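# Unwrap a straw and insert it into a lidded cup

## Task

Free the straw from its paper sleeve, then push it through the opening in the cup lid until it reaches the bottom of the cup. Leave the paper sleeve resting on the table. The cup is not fixed in place and has to be standing upright at the end.

## Robot and tools

Robot: two arms. left_arm carries a left hand and sits on the +y side, with its base near (+0.034, +0.321, +0.019) m. right_arm carries a right hand, with its base near (-0.003, -0.356, +0.019) m. Camera names: cam_head_left, cam_head_right, cam_high, cam_low, cam_left_wrist, cam_right_wrist. Image sides do not tell you which arm is which.

Scene frame: origin at table-top height, halfway between the nominal bases. +z is up, +x points out over the table, +y points toward left_arm. Every reported position (m), quat_wxyz, velocity and Hand target uses this frame. Each hand has a hand point fixed to the palm. In its own axes, +z runs along straight fingers toward the tips, +y points out of the palm face, and +x crosses the palm. On the right hand +x points away from the thumb; on the left hand it points toward the thumb. Finger tips reach about 0.12 m beyond the hand point along +z. A rigid mast sticks out near the wrist and can collide with things.

execute_actions(actions, cameras). actions is a list of actions. Each action is a table of at most 15 rows, and each row lasts 1/30 s. A table with fewer rows repeats its final row until 15 steps have run. Each row is a single flat list of 48 numbers in [-1, 1] that covers both arms, even when only one arm moves. Order: left dx, dy, dz, rx, ry, rz; the 16 left hand motor numbers; left current_limit; left speed. Then the same 24 numbers for the right arm. The six pose numbers are an offset, not a pose. They are measured along the scene axes from that arm's Hand target as it stood when the action began. 1.0 equals 0.6 m or 180 degrees. rx, ry, rz form one rotation vector about the Hand target's position. Within one action every row counts from the same start. The next action starts from the new Hand target, so sending the same offset again moves the arm further. Six zeros means hold at the Hand target. The controller limits commanded orientation to 32 degrees from the measured one at each step.

Hand numbers, in this order: index_mcp, index_abd, index_pip, index_dip, middle_mcp, middle_abd, middle_pip, middle_dip, ring_mcp, ring_abd, ring_pip, ring_dip, thumb_cmc, thumb_axl, thumb_mcp, thumb_ipl. Each one is an absolute goal angle, scaled linearly between that hinge's two stops. They are not offsets. Moving toward -1 curls or flexes. Straight values: _mcp +0.75, _abd 0.00, _pip +0.58, _dip +0.70, thumb_cmc +0.71, thumb_axl +0.68, thumb_mcp +0.23, thumb_ipl +0.17. thumb_cmc toward -1 brings the thumb round in front of the palm. current_limit maps -1..+1 onto 0..550 mA. speed sets how fast each goal changes: (speed+1)/2 of 8.5 rad/s. At the start these are +0.4 and -0.6. A 0 in any hand slot is a real goal. To leave a hand unchanged, copy back its hand_goal, hand_current_limit and hand_speed. cameras takes a list of names, ["all"], or []. An empty actions list shows the state with every image.

move(target, speed, blend, stop_force, zero, blocking, cameras). target is either one 48-number row in the same layout or a list of up to 15 rows. Pose numbers are again offsets along the scene axes from the current Hand target. Every row in a list counts from that same start, not from the row before. speed is the top path speed in m/s, from 0.002 to 3.6 (default 0.25). Rotation speed is limited to twice that value in rad/s. speed can be one number or one per target. blend is a corner radius in m for list targets; 0 stops at each target. stop_force, in N from 3 to 120, ends an arm's path when it feels that much push against its motion. Use it slowly for approaching contact, not while turning the hand, and leave it out when backing off a surface. zero (default true) re-zeroes before the move. blocking=false returns early; it cannot be combined with stop_force. Paths are straight lines and do not avoid obstacles. Hand numbers in a list should all be the same. The result adds a move: line with an ending such as done, off_target, moving, held or fault, plus limits such as paced or held. Arms not named in the ending are done.

wait(seconds 0-10) lets the scene run. stop brakes a running move. zoom_image(camera, region [x0, y0, x1, y1]) crops the newest image of that camera; the region is at most 504 by 504 pixels. zero_wrist_force(arm) tares that arm's wrist sensor. finished_scene(scene) ends the current scene; pass the current scene's number.

Results: end_effector_position, end_effector_quat_wxyz, velocities, Hand target, joint positions and torques. Wrist force and torque are given in the end-effector axes, followed by a peak line. Hand lines follow motor order: hand_goal, hand_measured, hand_current_ma, and hand_state (moving, goal, blocked or overload). A hand point often rests short of its Hand target. The next command, even all zeros, asks for that target again. If it still falls short, send the remaining gap as an offset.

Avoid the following. Pushing into firm surfaces: arms are stiff, and about 150 N or joint overload stops the arm for 10 s. Contact between the two arms or hands. Moving a hand close to its own base. Motor currents at 495 mA or more for 5 s, which shut that motor down. Motor heat from long stretches or straining; a MOTOR HOT line appears at 70 °C. Fast touches, dropped or thrown parts, tipping the cup, and anything ending up off the table. Keep the cup upright. Lower the straw slowly and release it only after it has come to rest.

Each tool is called as name(argument=value, ...) on one line, values as JSON.

## Session

execute_actions(actions=[])

Scene clock: 0.00 s.
left_arm: end_effector_position=(+0.4368, +0.4210, +0.2489) hand_goal=(+0.754, +0.000, +0.576, +0.696, +0.754, +0.000, +0.576, +0.696, +0.754, +0.000, +0.576, +0.696, +0.714, +0.678, +0.226, +0.168) hand_measured=(+0.754, +0.000, +0.576, +0.696, +0.754, +0.000, +0.576, +0.696, +0.754, +0.000, +0.576, +0.696, +0.714, +0.678, +0.226, +0.168) hand_current_ma=(+0, +0, +0, +0, +0, +0, +0, +0, +0, +0, +0, +0, +0, +0, +0, +0) hand_state=(goal, goal, goal, goal, goal, goal, goal, goal, goal, goal, goal, goal, goal, goal, goal, goal) hand_current_limit=0.40 hand_speed=-0.60 end_effector_quat_wxyz=(+0.000, -0.019, +1.000, +0.000) | right_arm: end_effector_position=(+0.4026, -0.4423, +0.2489) hand_goal=(+0.754, +0.000, +0.576, +0.696, +0.754, +0.000, +0.576, +0.696, +0.754, +0.000, +0.576, +0.696, +0.714, +0.678, +0.226, +0.168) hand_measured=(+0.754, +0.000, +0.576, +0.696, +0.754, +0.000, +0.576, +0.696, +0.754, +0.000, +0.576, +0.696, +0.714, +0.678, +0.226, +0.168) hand_current_ma=(+0, +0, +0, +0, +0, +0, +0, +0, +0, +0, +0, +0, +0, +0, +0, +0) hand_state=(goal, goal, goal, goal, goal, goal, goal, goal, goal, goal, goal, goal, goal, goal, goal, goal) hand_current_limit=0.40 hand_speed=-0.60 end_effector_quat_wxyz=(+0.000, +1.000, -0.002, +0.000)
Joint positions: left_arm=[3.458 -1.419 -2.042 -1.252 1.571 -1.255] | right_arm=[-0.316 -1.723 2.042 -1.89 -1.571 1.255]
Joint velocities: within noise
Joint torques (N m): no reading
Motor temperatures (°C): left_arm=[35 33 38 43 38 40] | right_arm=[33 29 31 39 32 38]
Wrist force (N): no reading
Wrist torque (N m): no reading
Wrist force, peak (N): no reading
Hand target: left_arm +0.4368, +0.4210, +0.2489; +0.000, -0.019, +1.000, +0.000 | right_arm +0.4026, -0.4423, +0.2489; +0.000, +1.000, -0.002, +0.000

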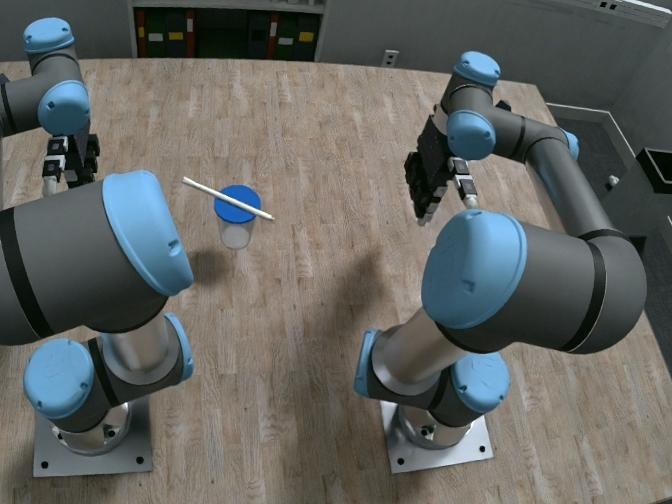

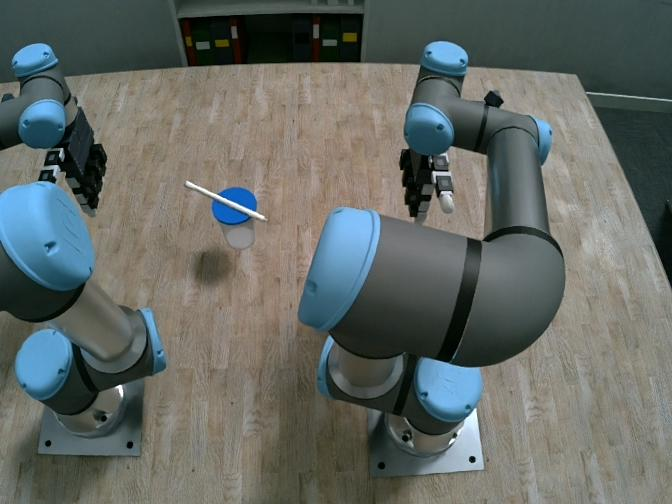

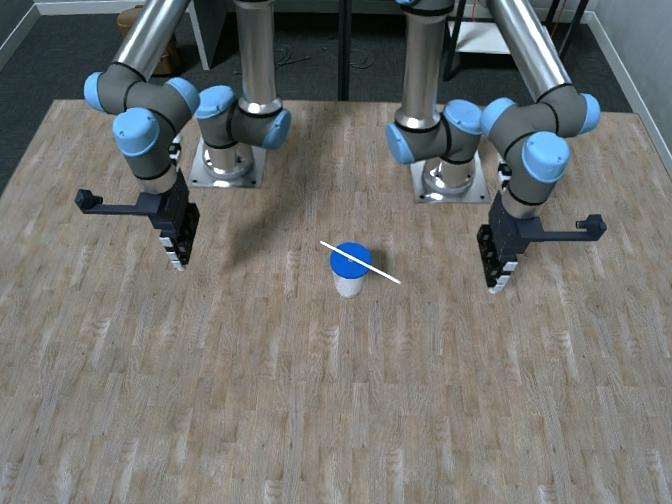

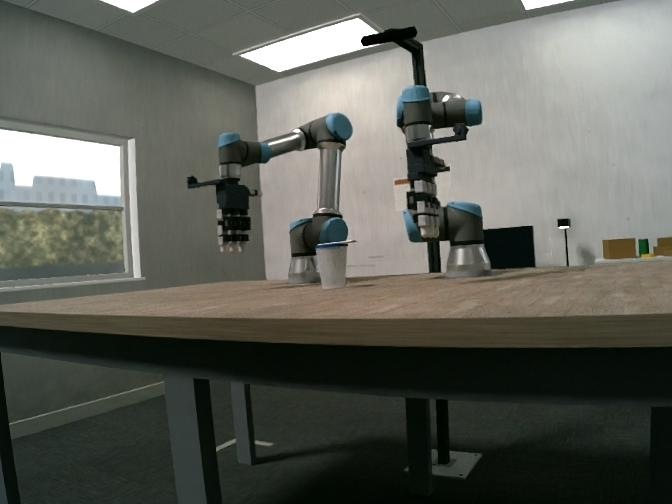

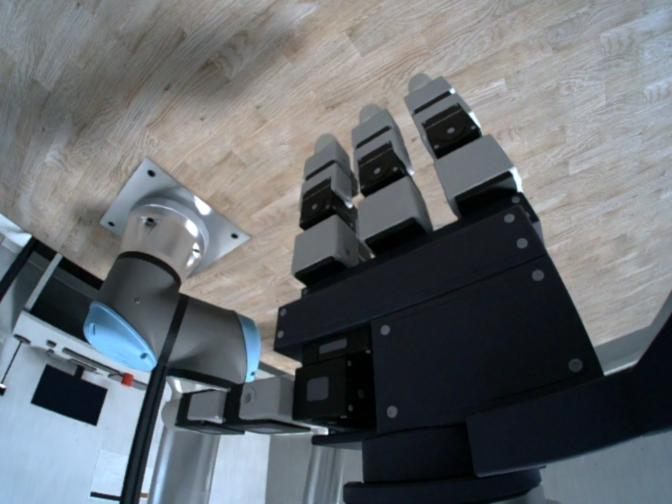

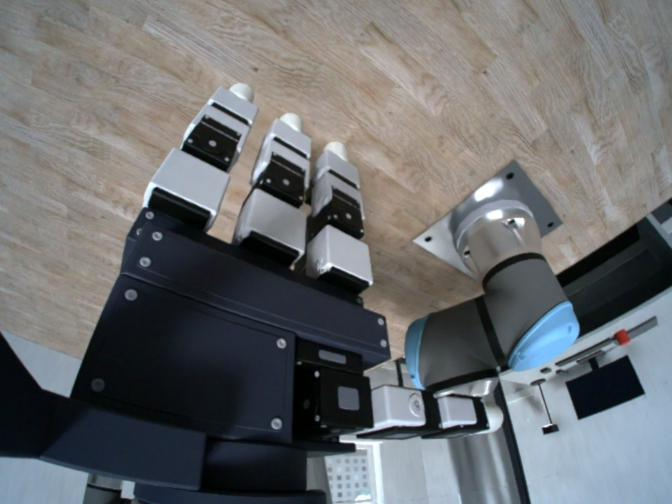

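zoom_image(camera="cam_head_left", region=[160, 160, 300, 265])

zoom_image(camera="cam_high", region=[300, 220, 420, 310])

zoom_image(camera="cam_low", region=[280, 220, 400, 310])

zoom_image(camera="cam_head_right", region=[160, 160, 300, 265])

Scaled by 3.600 from the camera's 672x504 image, which has a finer 960x720 frame.

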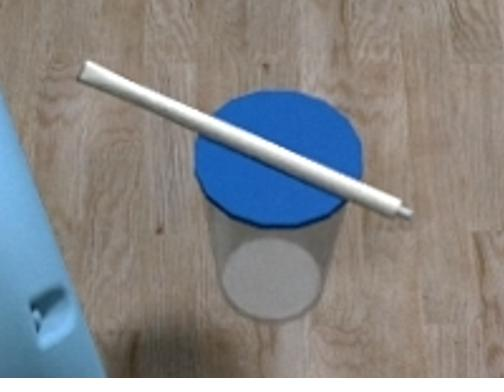

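Scaled by 4.200 from the camera's 672x504 image, which has a finer 960x720 frame.

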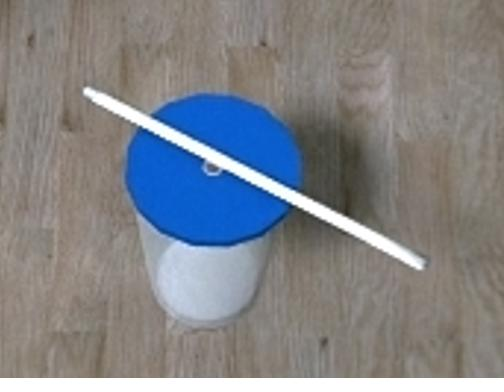

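Scaled by 4.200 from the camera's 672x504 image, which has a finer 960x720 frame.

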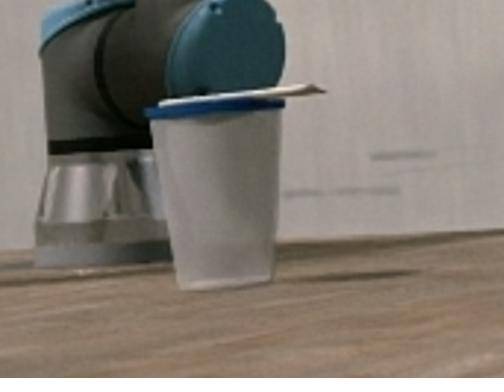

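Scaled by 3.600 from the camera's 672x504 image, which has a finer 960x720 frame.

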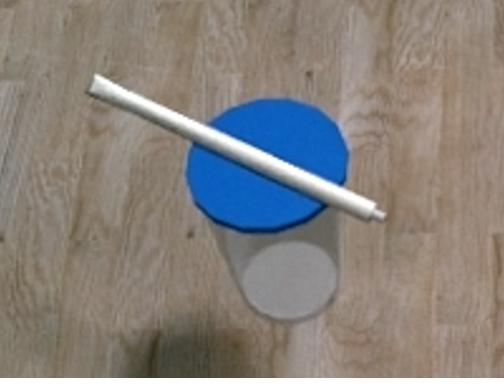

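move(target=[[0,-0.15,0.2,-0.452,-0.254,0.254, 0.205,0,0.139,0.261,0.205,0,0.139,0.261,0.754,0,0.576,0.696,-0.67,0.678,0.056,0.168,0.4,-0.5, -0.083,0.237,0.25,0.385,-0.385,-0.385, 0.205,0,0.139,0.261,0.754,0,0.576,0.696,0.754,0,0.576,0.696,-0.507,0.678,0.056,0.168,0.4,-0.5],[0.069,-0.578,0.10,-0.452,-0.254,0.254, 0.205,0,0.139,0.261,0.205,0,0.139,0.261,0.754,0,0.576,0.696,-0.67,0.678,0.056,0.168,0.4,-0.5, -0.083,0.237,0.25,0.385,-0.385,-0.385, 0.205,0,0.139,0.261,0.754,0,0.576,0.696,0.754,0,0.576,0.696,-0.507,0.678,0.056,0.168,0.4,-0.5]], speed=0.45, blend=[0.03,0], cameras=["all"])

Scene clock: 102.37 s.
left_arm: end_effector_position=(+0.4378, +0.3481, +0.3488) hand_goal=(+0.206, +0.000, +0.140, +0.262, +0.206, +0.000, +0.140, +0.262, +0.754, +0.000, +0.576, +0.696, -0.670, +0.678, +0.056, +0.168) hand_measured=(+0.204, +0.000, +0.142, +0.264, +0.202, +0.000, +0.142, +0.266, +0.748, +0.000, +0.576, +0.696, -0.664, +0.678, +0.054, +0.168) hand_current_ma=(-6, +0, +4, +5, -6, +0, +4, +6, -16, +0, +0, +0, +11, -1, -5, +0) hand_state=(goal, goal, goal, goal, goal, goal, goal, goal, goal, goal, goal, goal, goal, goal, goal, goal) hand_current_limit=0.40 hand_speed=-0.50 end_effector_quat_wxyz=(+0.292, -0.325, +0.729, -0.527) | right_arm: end_effector_position=(+0.3627, -0.3260, +0.3698) hand_goal=(+0.206, +0.000, +0.140, +0.262, +0.754, +0.000, +0.576, +0.696, +0.754, +0.000, +0.576, +0.696, -0.506, +0.678, +0.056, +0.168) hand_measured=(+0.204, +0.000, +0.142, +0.266, +0.748, +0.000, +0.576, +0.696, +0.746, +0.000, +0.576, +0.696, -0.504, +0.678, +0.054, +0.168) hand_current_ma=(+0, +0, +0, +0, -1, +0, +0, +0, -1, +0, +0, +0, +0, +0, +0, +0) hand_state=(goal, goal, goal, goal, goal, goal, goal, goal, goal, goal, goal, goal, goal, goal, goal, goal) hand_current_limit=0.40 hand_speed=-0.50 end_effector_quat_wxyz=(-0.441, +0.678, -0.419, +0.413)
Joint positions: left_arm=[4.117 -1.033 -2.165 -1.81 0.291 -1.175] | right_arm=[-0.988 -2.496 2.482 -2.391 -0.414 2.249]
Joint torques (N m): left_arm=[-11.09 -6.54 28.66 5.31 -0.62 -2.07] | right_arm=[10.7 25.87 -34.64 -0.05 -0.67 -1.28]
Wrist force (N): left_arm=[0.3 1.6 0.2] | right_arm=[-1.0 -2.7 1.3]
Wrist torque (N m): left_arm=[0.08 0.02 -0.04] | right_arm=[-0.82 0.21 0.00]
Wrist force, peak (N): left_arm=[0.7 1.8 -0.9] | right_arm=[-1.7 -4.9 -0.1]
Hand target: left_arm +0.4379, +0.3481, +0.3488; +0.292, -0.325, +0.729, -0.526 (not the last commanded pose) | right_arm +0.3627, -0.3260, +0.3697; -0.441, +0.678, -0.419, +0.413 (not the last commanded pose)
Off the commanded pose: left_arm 0.280 m, 19 deg | right_arm 0.040 m, 26 deg.
led back after a hold (left arm): the arm was led back toward your command in small steps, so it may still be short of it.
led back after a hold (right arm): the arm was led back toward your command in small steps, so it may still be short of it.
move: held (left_arm, right_arm; a check stopped the path); path passed 0 of 2 targets; limits=held
pose unreachable (left arm): on one or more control steps of this call, first in action 0 (counted from 0), this arm could not follow its commanded pose, so it was not sent that pose on those steps. It may still have moved: this result reports where it is.
cause: moving toward the commanded pose would bring a part of the arm too close to another arm (a part of this arm just beyond joint 2 (shoulder lift) and a part of the right arm just beyond its joint 2 (shoulder lift), at the place that arm is still heading or pushing toward).
pose unreachable (right arm): on one or more control steps of this call, first in action 0 (counted from 0), this arm could not follow its commanded pose, so it was not sent that pose on those steps. It may still have moved: this result reports where it is.
cause: moving toward the commanded pose would bring a part of the arm too close to another arm (a part of this arm just beyond joint 2 (shoulder lift) and a part of the left arm just beyond its joint 2 (shoulder lift), along the way the arms are being sent, or toward where that arm still pushes).

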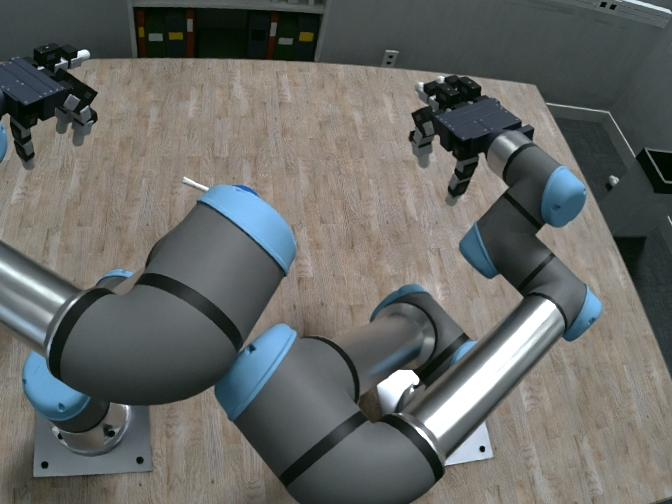

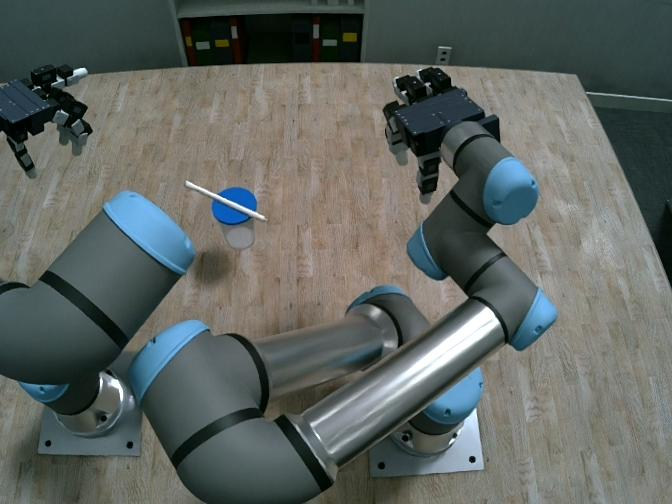

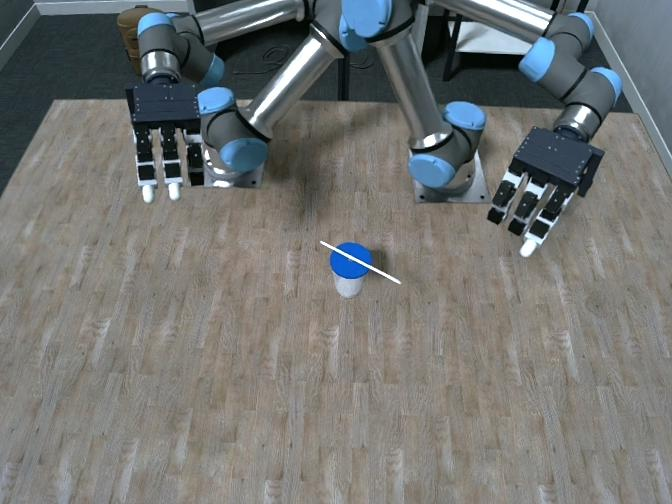

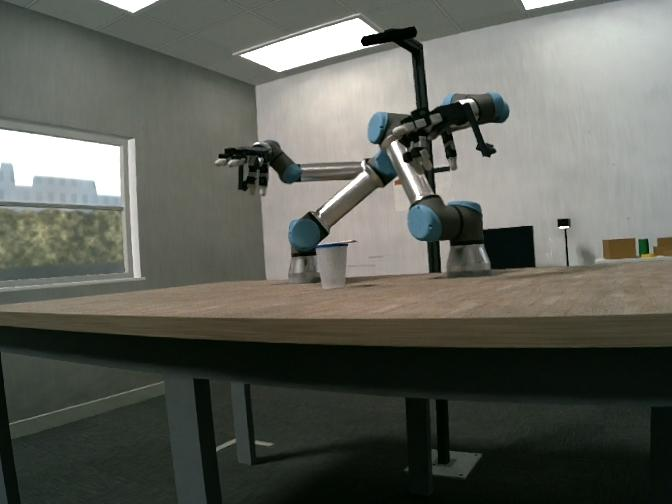

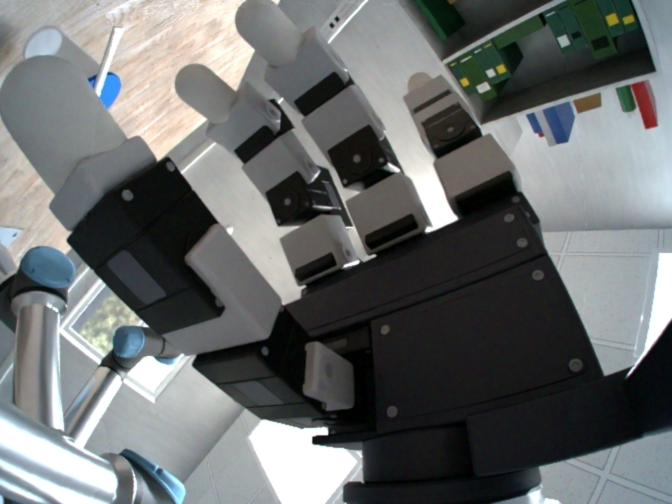

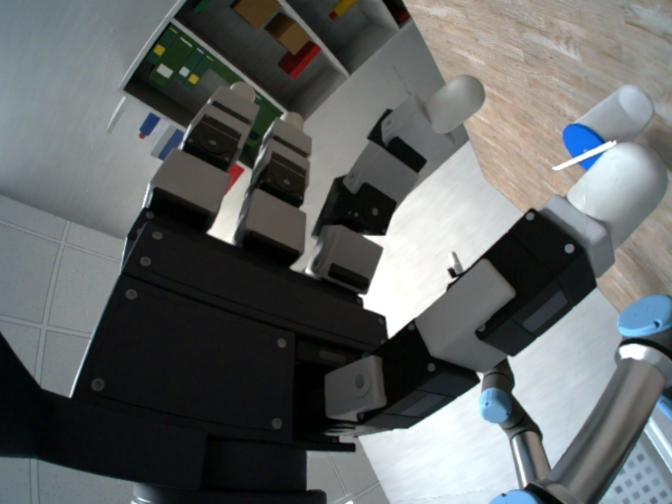

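move(target=[0.103,-0.08,-0.08,0.216,0.3505,0.0505, 0.205,0,0.139,0.261,0.205,0,0.139,0.261,-0.4,0,-0.2,0.261,-0.67,0.678,0.056,0.168,0.4,-0.5, 0.095,-0.157,-0.067,-0.0128,0.416,-0.127, 0.205,0,0.139,0.261,0.754,0,0.576,0.696,0.754,0,0.576,0.696,-0.507,0.678,0.056,0.168,0.4,-0.5], speed=0.45, cameras=["cam_head_left","cam_head_right","cam_high","cam_left_wrist"])

Scene clock: 143.97 s.
left_arm: end_effector_position=(+0.4996, +0.3001, +0.3008) hand_goal=(+0.206, +0.000, +0.140, +0.262, +0.206, +0.000, +0.140, +0.262, -0.400, +0.000, -0.200, +0.262, -0.670, +0.678, +0.056, +0.168) hand_measured=(+0.210, +0.000, +0.142, +0.264, +0.210, +0.000, +0.142, +0.266, -0.390, +0.000, -0.194, +0.266, -0.668, +0.678, +0.054, +0.168) hand_current_ma=(+7, +0, +4, +5, +7, +0, +4, +6, +28, +0, +13, +6, +5, -1, -5, +0) hand_state=(goal, goal, goal, goal, goal, goal, goal, goal, goal, goal, goal, goal, goal, goal, goal, goal) hand_current_limit=0.40 hand_speed=-0.50 end_effector_quat_wxyz=(+0.000, -0.490, +0.872, +0.000) | right_arm: end_effector_position=(+0.4197, -0.4202, +0.3296) hand_goal=(+0.206, +0.000, +0.140, +0.262, +0.754, +0.000, +0.576, +0.696, +0.754, +0.000, +0.576, +0.696, -0.506, +0.678, +0.056, +0.168) hand_measured=(+0.210, +0.000, +0.142, +0.266, +0.750, +0.000, +0.576, +0.696, +0.748, +0.000, +0.576, +0.696, -0.504, +0.678, +0.054, +0.168) hand_current_ma=(+0, +0, +0, +0, +0, +0, +0, +0, +0, +0, +0, +0, +0, +0, +0, +0) hand_state=(goal, goal, goal, goal, goal, goal, goal, goal, goal, goal, goal, goal, goal, goal, goal, goal) hand_current_limit=0.40 hand_speed=-0.50 end_effector_quat_wxyz=(-0.001, +0.706, -0.708, +0.000) end_effector_velocity=(+0.000, +0.000, +0.000) end_effector_angular_velocity=(+0.001, +0.004, -0.002)
Joint positions: left_arm=[3.265 -1.689 -1.64 -1.382 1.57 -2.433] | right_arm=[-0.429 -1.55 1.671 -1.691 -1.569 2.712]
Joint velocities: left_arm=[within noise] | right_arm=[0 0.001 -0.002 0.005 -0.001 0.002]
Joint torques (N m): left_arm=[-10.29 18.9 28.59 -0.25 1.33 -2.02] | right_arm=[10.44 -8.27 -34.05 -0.34 -1.69 1.61]
Wrist force (N): left_arm=[-0.2 -0.4 0.1] | right_arm=[0.0 -0.1 0.4]
Wrist torque (N m): left_arm=[0.14 0.10 0.09] | right_arm=[-0.03 -0.03 -0.06]
Wrist force, peak (N): left_arm=[0.5 1.8 -0.1] | right_arm=[-0.5 -3.2 1.1]
Hand target: left_arm +0.4997, +0.3001, +0.3008; +0.000, -0.490, +0.872, +0.000 | right_arm +0.4197, -0.4202, +0.3295; -0.001, +0.706, -0.708, +0.000
Off the commanded pose: left_arm 0.000 m, 0 deg | right_arm 0.000 m, 0 deg.
move: done
Images, in order (width x height): cam_head_left 672x504, cam_head_right 672x504, cam_high 672x504, cam_left_wrist 672x504.

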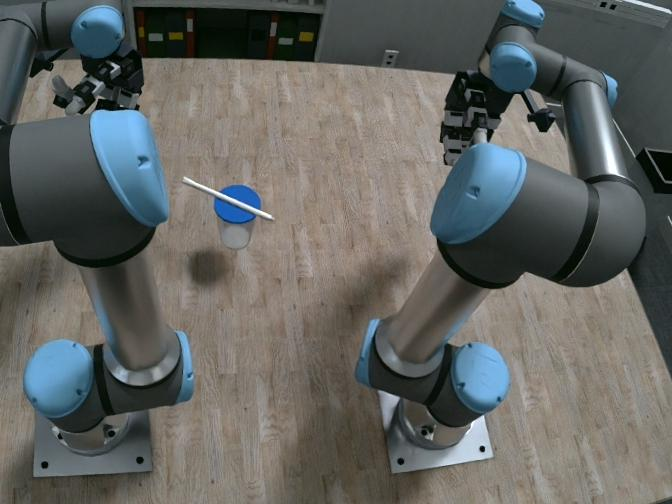

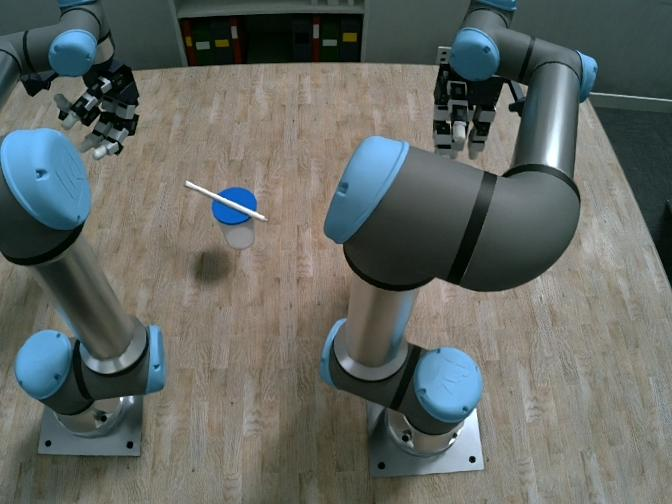

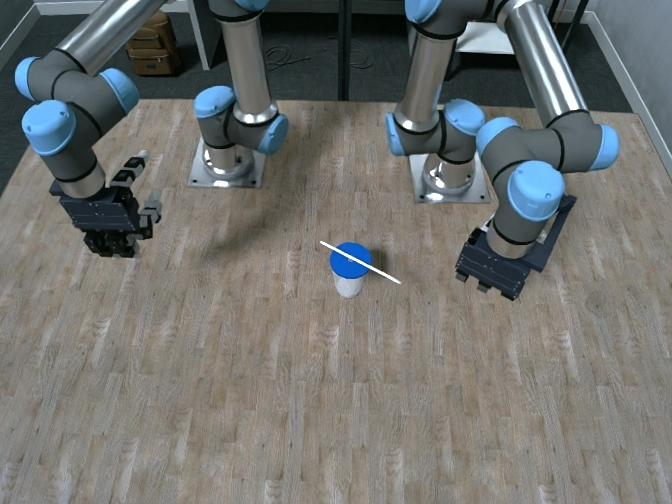

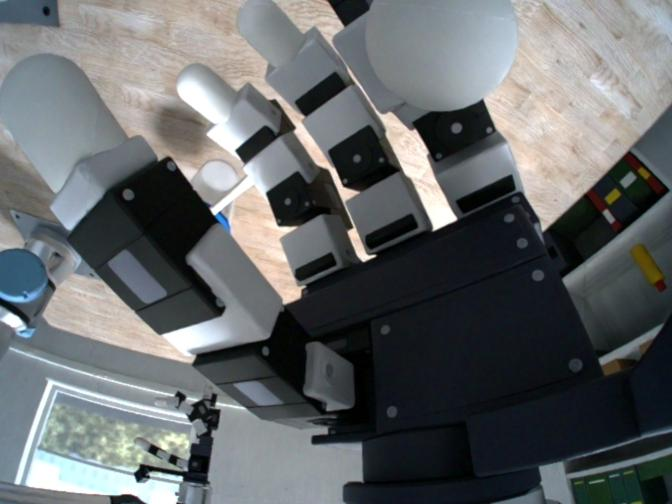

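move(target=[0.129,-0.477,0,0,0,0, 0.205,0,0.139,0.261,0.205,0,0.139,0.261,-0.4,0,-0.2,0.261,-0.67,0.678,0.056,0.168,0.4,-0.5, 0,0,0,0,0,0, 0.205,0,0.139,0.261,0.754,0,0.576,0.696,0.754,0,0.576,0.696,-0.507,0.678,0.056,0.168,0.4,-0.5], speed=0.3, cameras=["all"])

Scene clock: 152.23 s.
left_arm: end_effector_position=(+0.5770, +0.0140, +0.3008) hand_goal=(+0.206, +0.000, +0.140, +0.262, +0.206, +0.000, +0.140, +0.262, -0.400, +0.000, -0.200, +0.262, -0.670, +0.678, +0.056, +0.168) hand_measured=(+0.210, +0.000, +0.142, +0.264, +0.210, +0.000, +0.142, +0.266, -0.390, +0.000, -0.194, +0.266, -0.668, +0.678, +0.054, +0.168) hand_current_ma=(+8, +0, +4, +5, +9, +0, +4, +6, +28, +0, +12, +6, +4, -1, -5, +0) hand_state=(goal, goal, goal, goal, goal, goal, goal, goal, goal, goal, goal, goal, goal, goal, goal, goal) hand_current_limit=0.40 hand_speed=-0.50 end_effector_quat_wxyz=(+0.000, -0.490, +0.872, +0.000) | right_arm: end_effector_position=(+0.4197, -0.4202, +0.3295) hand_goal=(+0.206, +0.000, +0.140, +0.262, +0.754, +0.000, +0.576, +0.696, +0.754, +0.000, +0.576, +0.696, -0.506, +0.678, +0.056, +0.168) hand_measured=(+0.210, +0.000, +0.142, +0.266, +0.750, +0.000, +0.576, +0.696, +0.748, +0.000, +0.576, +0.696, -0.504, +0.678, +0.054, +0.168) hand_current_ma=(+0, +0, +0, +0, +0, +0, +0, +0, +0, +0, +0, +0, +0, +0, +0, +0) hand_state=(goal, goal, goal, goal, goal, goal, goal, goal, goal, goal, goal, goal, goal, goal, goal, goal) hand_current_limit=0.40 hand_speed=-0.50 end_effector_quat_wxyz=(-0.001, +0.706, -0.708, +0.000)
Joint positions: left_arm=[2.807 -2.076 -1.125 -1.511 1.571 -2.892] | right_arm=[-0.429 -1.55 1.671 -1.691 -1.569 2.712]
Joint torques (N m): left_arm=[-8.32 37.48 30.57 -0.12 1.36 -2.15] | right_arm=[10.74 -8.8 -34.86 -0.24 -1.75 1.67]
Wrist force (N): left_arm=[-0.3 -0.3 0.2] | right_arm=[-0.2 -0.3 0.5]
Wrist torque (N m): left_arm=[0.15 0.13 0.09] | right_arm=[-0.05 0.00 -0.08]
Wrist force, peak (N): left_arm=[0.8 -1.1 0.2] | right_arm=[-0.3 -0.3 1.1]
Hand target: left_arm +0.5771, +0.0139, +0.3008; +0.000, -0.490, +0.872, +0.000 | right_arm +0.4197, -0.4202, +0.3295; -0.001, +0.706, -0.708, +0.000
Off the commanded pose: left_arm 0.000 m, 0 deg | right_arm 0.000 m, 0 deg.
move: done

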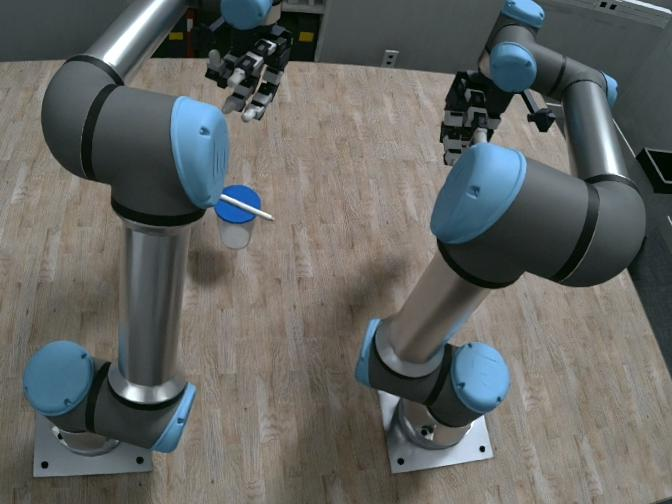

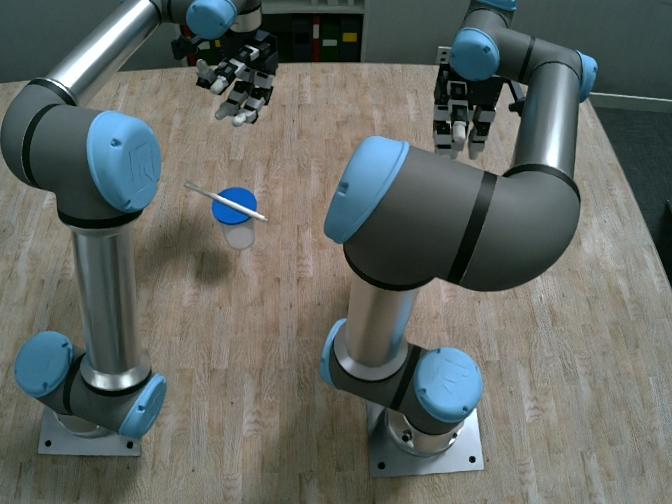

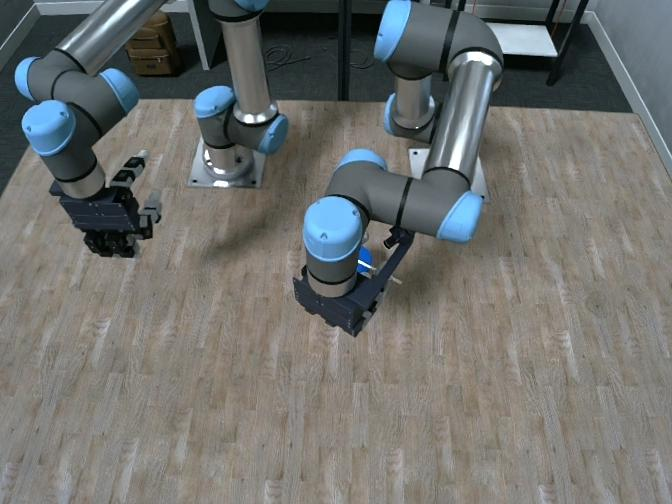

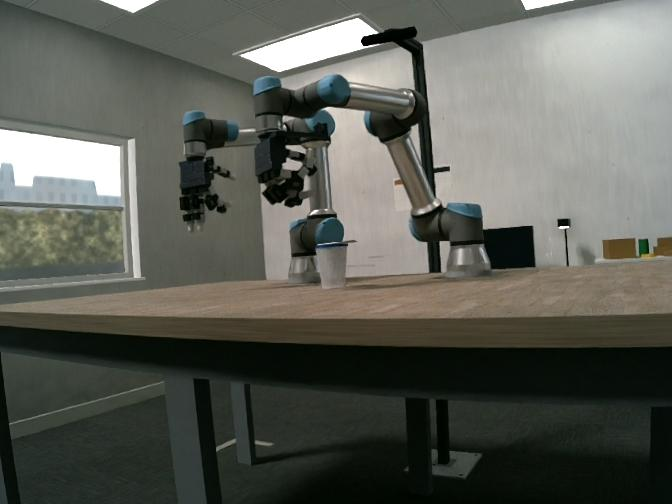

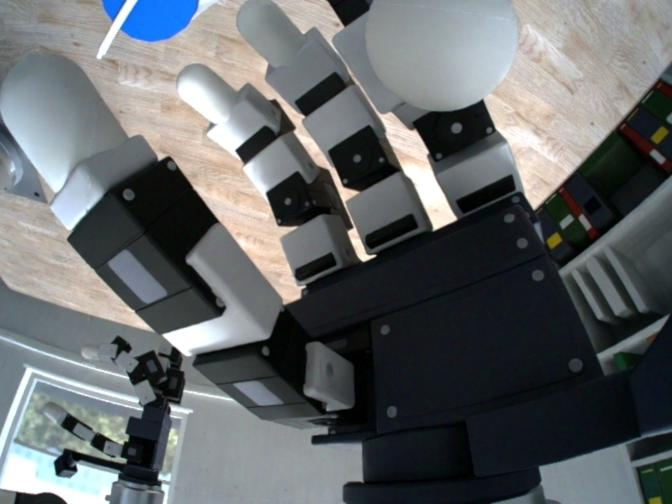

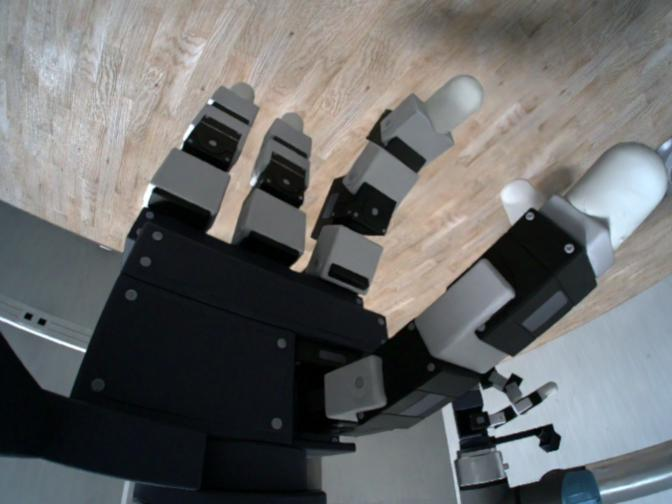

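move(target=[0.0283,0.015,-0.167,0,0,-0.0172, 0.205,0,0.139,0.261,0.205,0,0.139,0.261,-0.4,0,-0.2,0.261,-0.67,0.678,0.056,0.168,0.4,-0.5, 0,0,0,0,0,0, 0.205,0,0.139,0.261,0.754,0,0.576,0.696,0.754,0,0.576,0.696,-0.507,0.678,0.056,0.168,0.4,-0.5], speed=0.2, cameras=["all"])

zoom_image(camera="cam_low", region=[240, 140, 400, 300])

zoom_image(camera="cam_left_wrist", region=[0, 0, 280, 210])

zoom_image(camera="cam_head_right", region=[160, 100, 300, 265])

Scene clock: 211.40 s.
left_arm: end_effector_position=(+0.5940, +0.0229, +0.2008) hand_goal=(+0.206, +0.000, +0.140, +0.262, +0.206, +0.000, +0.140, +0.262, -0.400, +0.000, -0.200, +0.262, -0.670, +0.678, +0.056, +0.168) hand_measured=(+0.210, +0.000, +0.142, +0.264, +0.210, +0.000, +0.142, +0.266, -0.390, +0.000, -0.194, +0.266, -0.668, +0.678, +0.054, +0.168) hand_current_ma=(+8, +0, +4, +5, +9, +0, +4, +6, +28, +0, +12, +6, +4, -1, -6, +0) hand_state=(goal, goal, goal, goal, goal, goal, goal, goal, goal, goal, goal, goal, goal, goal, goal, goal) hand_current_limit=0.40 hand_speed=-0.50 end_effector_quat_wxyz=(+0.000, -0.466, +0.885, +0.000) | right_arm: end_effector_position=(+0.4197, -0.4202, +0.3295) hand_goal=(+0.206, +0.000, +0.140, +0.262, +0.754, +0.000, +0.576, +0.696, +0.754, +0.000, +0.576, +0.696, -0.506, +0.678, +0.056, +0.168) hand_measured=(+0.210, +0.000, +0.142, +0.266, +0.750, +0.000, +0.576, +0.696, +0.748, +0.000, +0.576, +0.696, -0.504, +0.678, +0.054, +0.168) hand_current_ma=(+0, +0, +0, +0, +0, +0, +0, +0, +0, +0, +0, +0, +0, +0, +0, +0) hand_state=(goal, goal, goal, goal, goal, goal, goal, goal, goal, goal, goal, goal, goal, goal, goal, goal) hand_current_limit=0.40 hand_speed=-0.50 end_effector_quat_wxyz=(-0.001, +0.706, -0.708, +0.000)
Joint positions: left_arm=[2.819 -2.148 -1.271 -1.293 1.571 -2.825] | right_arm=[-0.429 -1.55 1.671 -1.691 -1.569 2.712]
Joint torques (N m): left_arm=[9.22 40.94 15.23 5.03 -2.03 1.67] | right_arm=[10.53 -8.96 -34.78 -0.34 -1.76 1.62]
Wrist force (N): left_arm=[-0.1 -0.2 0.4] | right_arm=[-0.1 -0.5 0.3]
Wrist torque (N m): left_arm=[0.15 0.12 0.00] | right_arm=[-0.07 -0.03 -0.07]
Wrist force, peak (N): left_arm=[-0.1 -0.3 1.1] | right_arm=[-0.3 -0.7 0.7]
Hand target: left_arm +0.5940, +0.0229, +0.2006; +0.000, -0.466, +0.885, +0.000 | right_arm +0.4197, -0.4202, +0.3295; -0.001, +0.706, -0.708, +0.000
Off the commanded pose: left_arm 0.000 m, 0 deg | right_arm 0.000 m, 0 deg.
move: done

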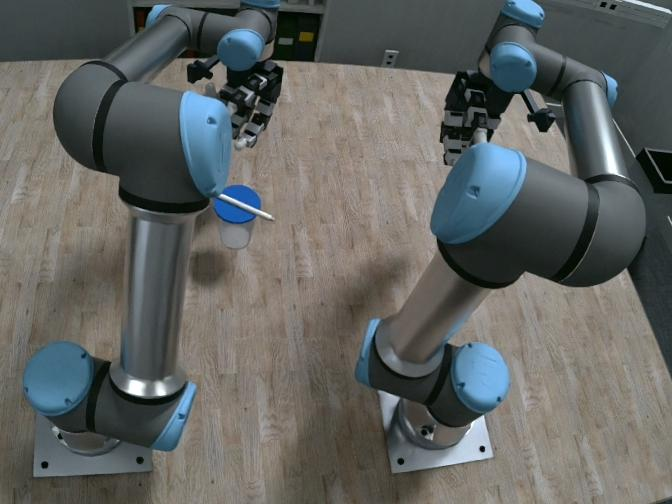

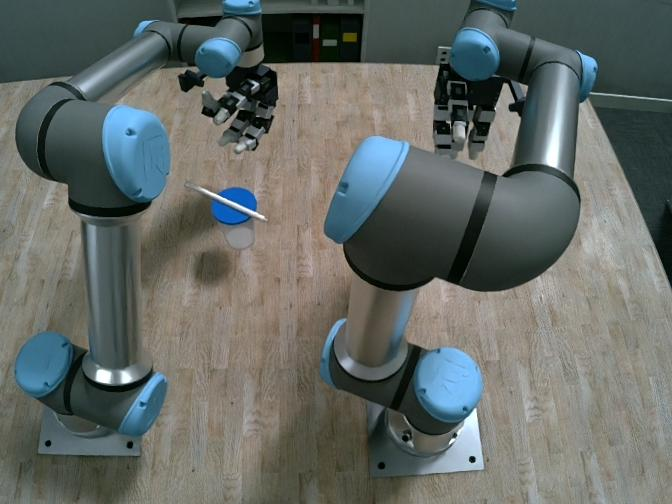

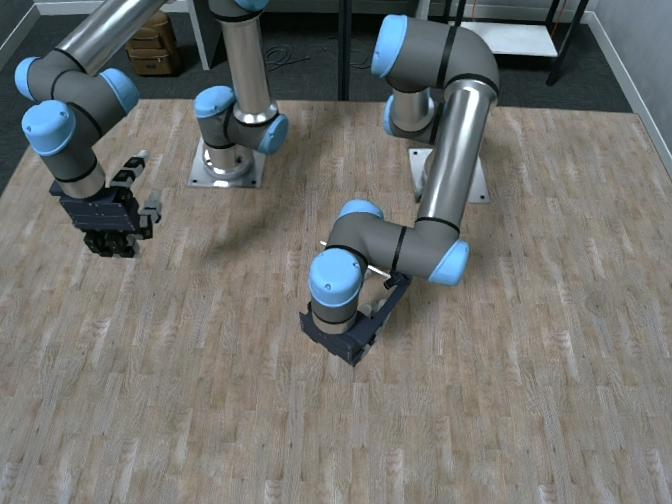

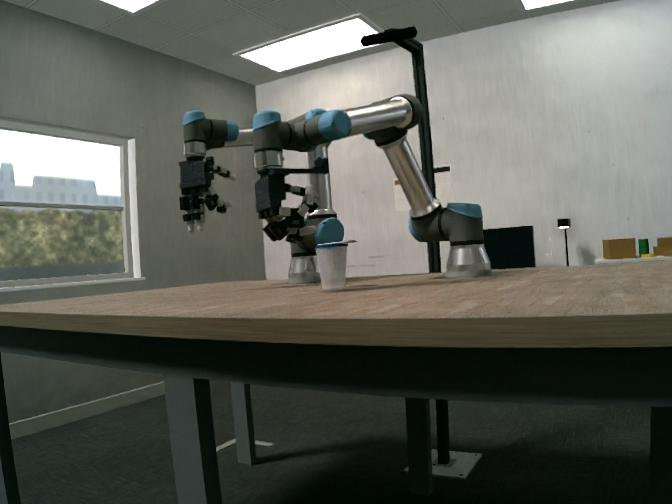

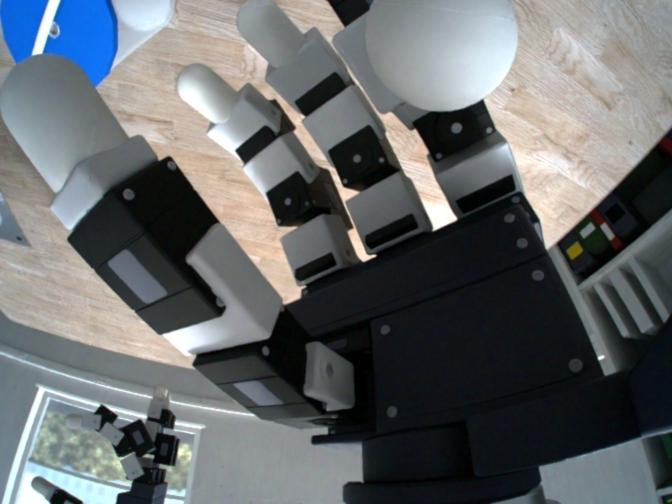

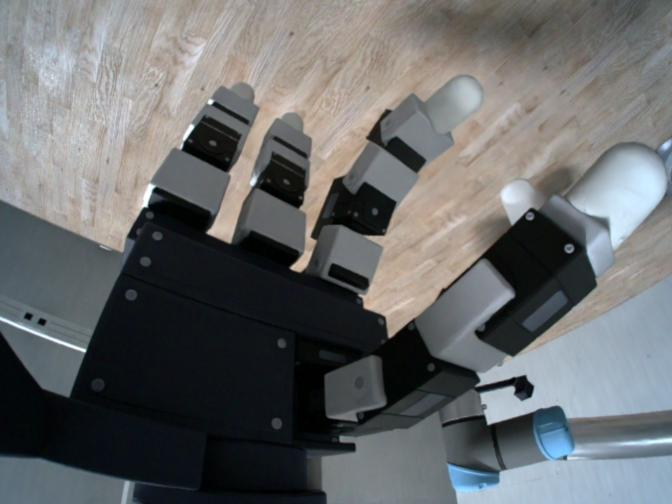

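Scaled by 3.150 from the camera's 672x504 image, which has a finer 960x720 frame.

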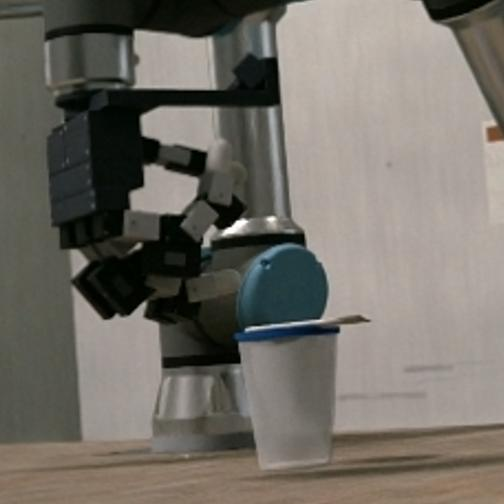

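Scaled by 1.800 from the camera's 672x504 image, which has a finer 960x720 frame.

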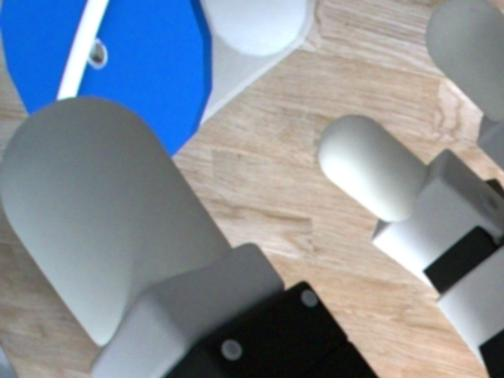

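Scaled by 3.055 from the camera's 672x504 image, which has a finer 960x720 frame.

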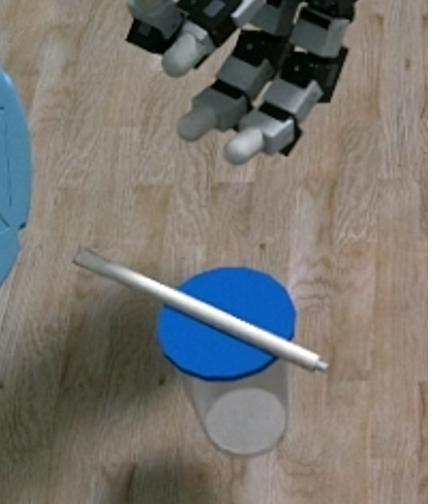

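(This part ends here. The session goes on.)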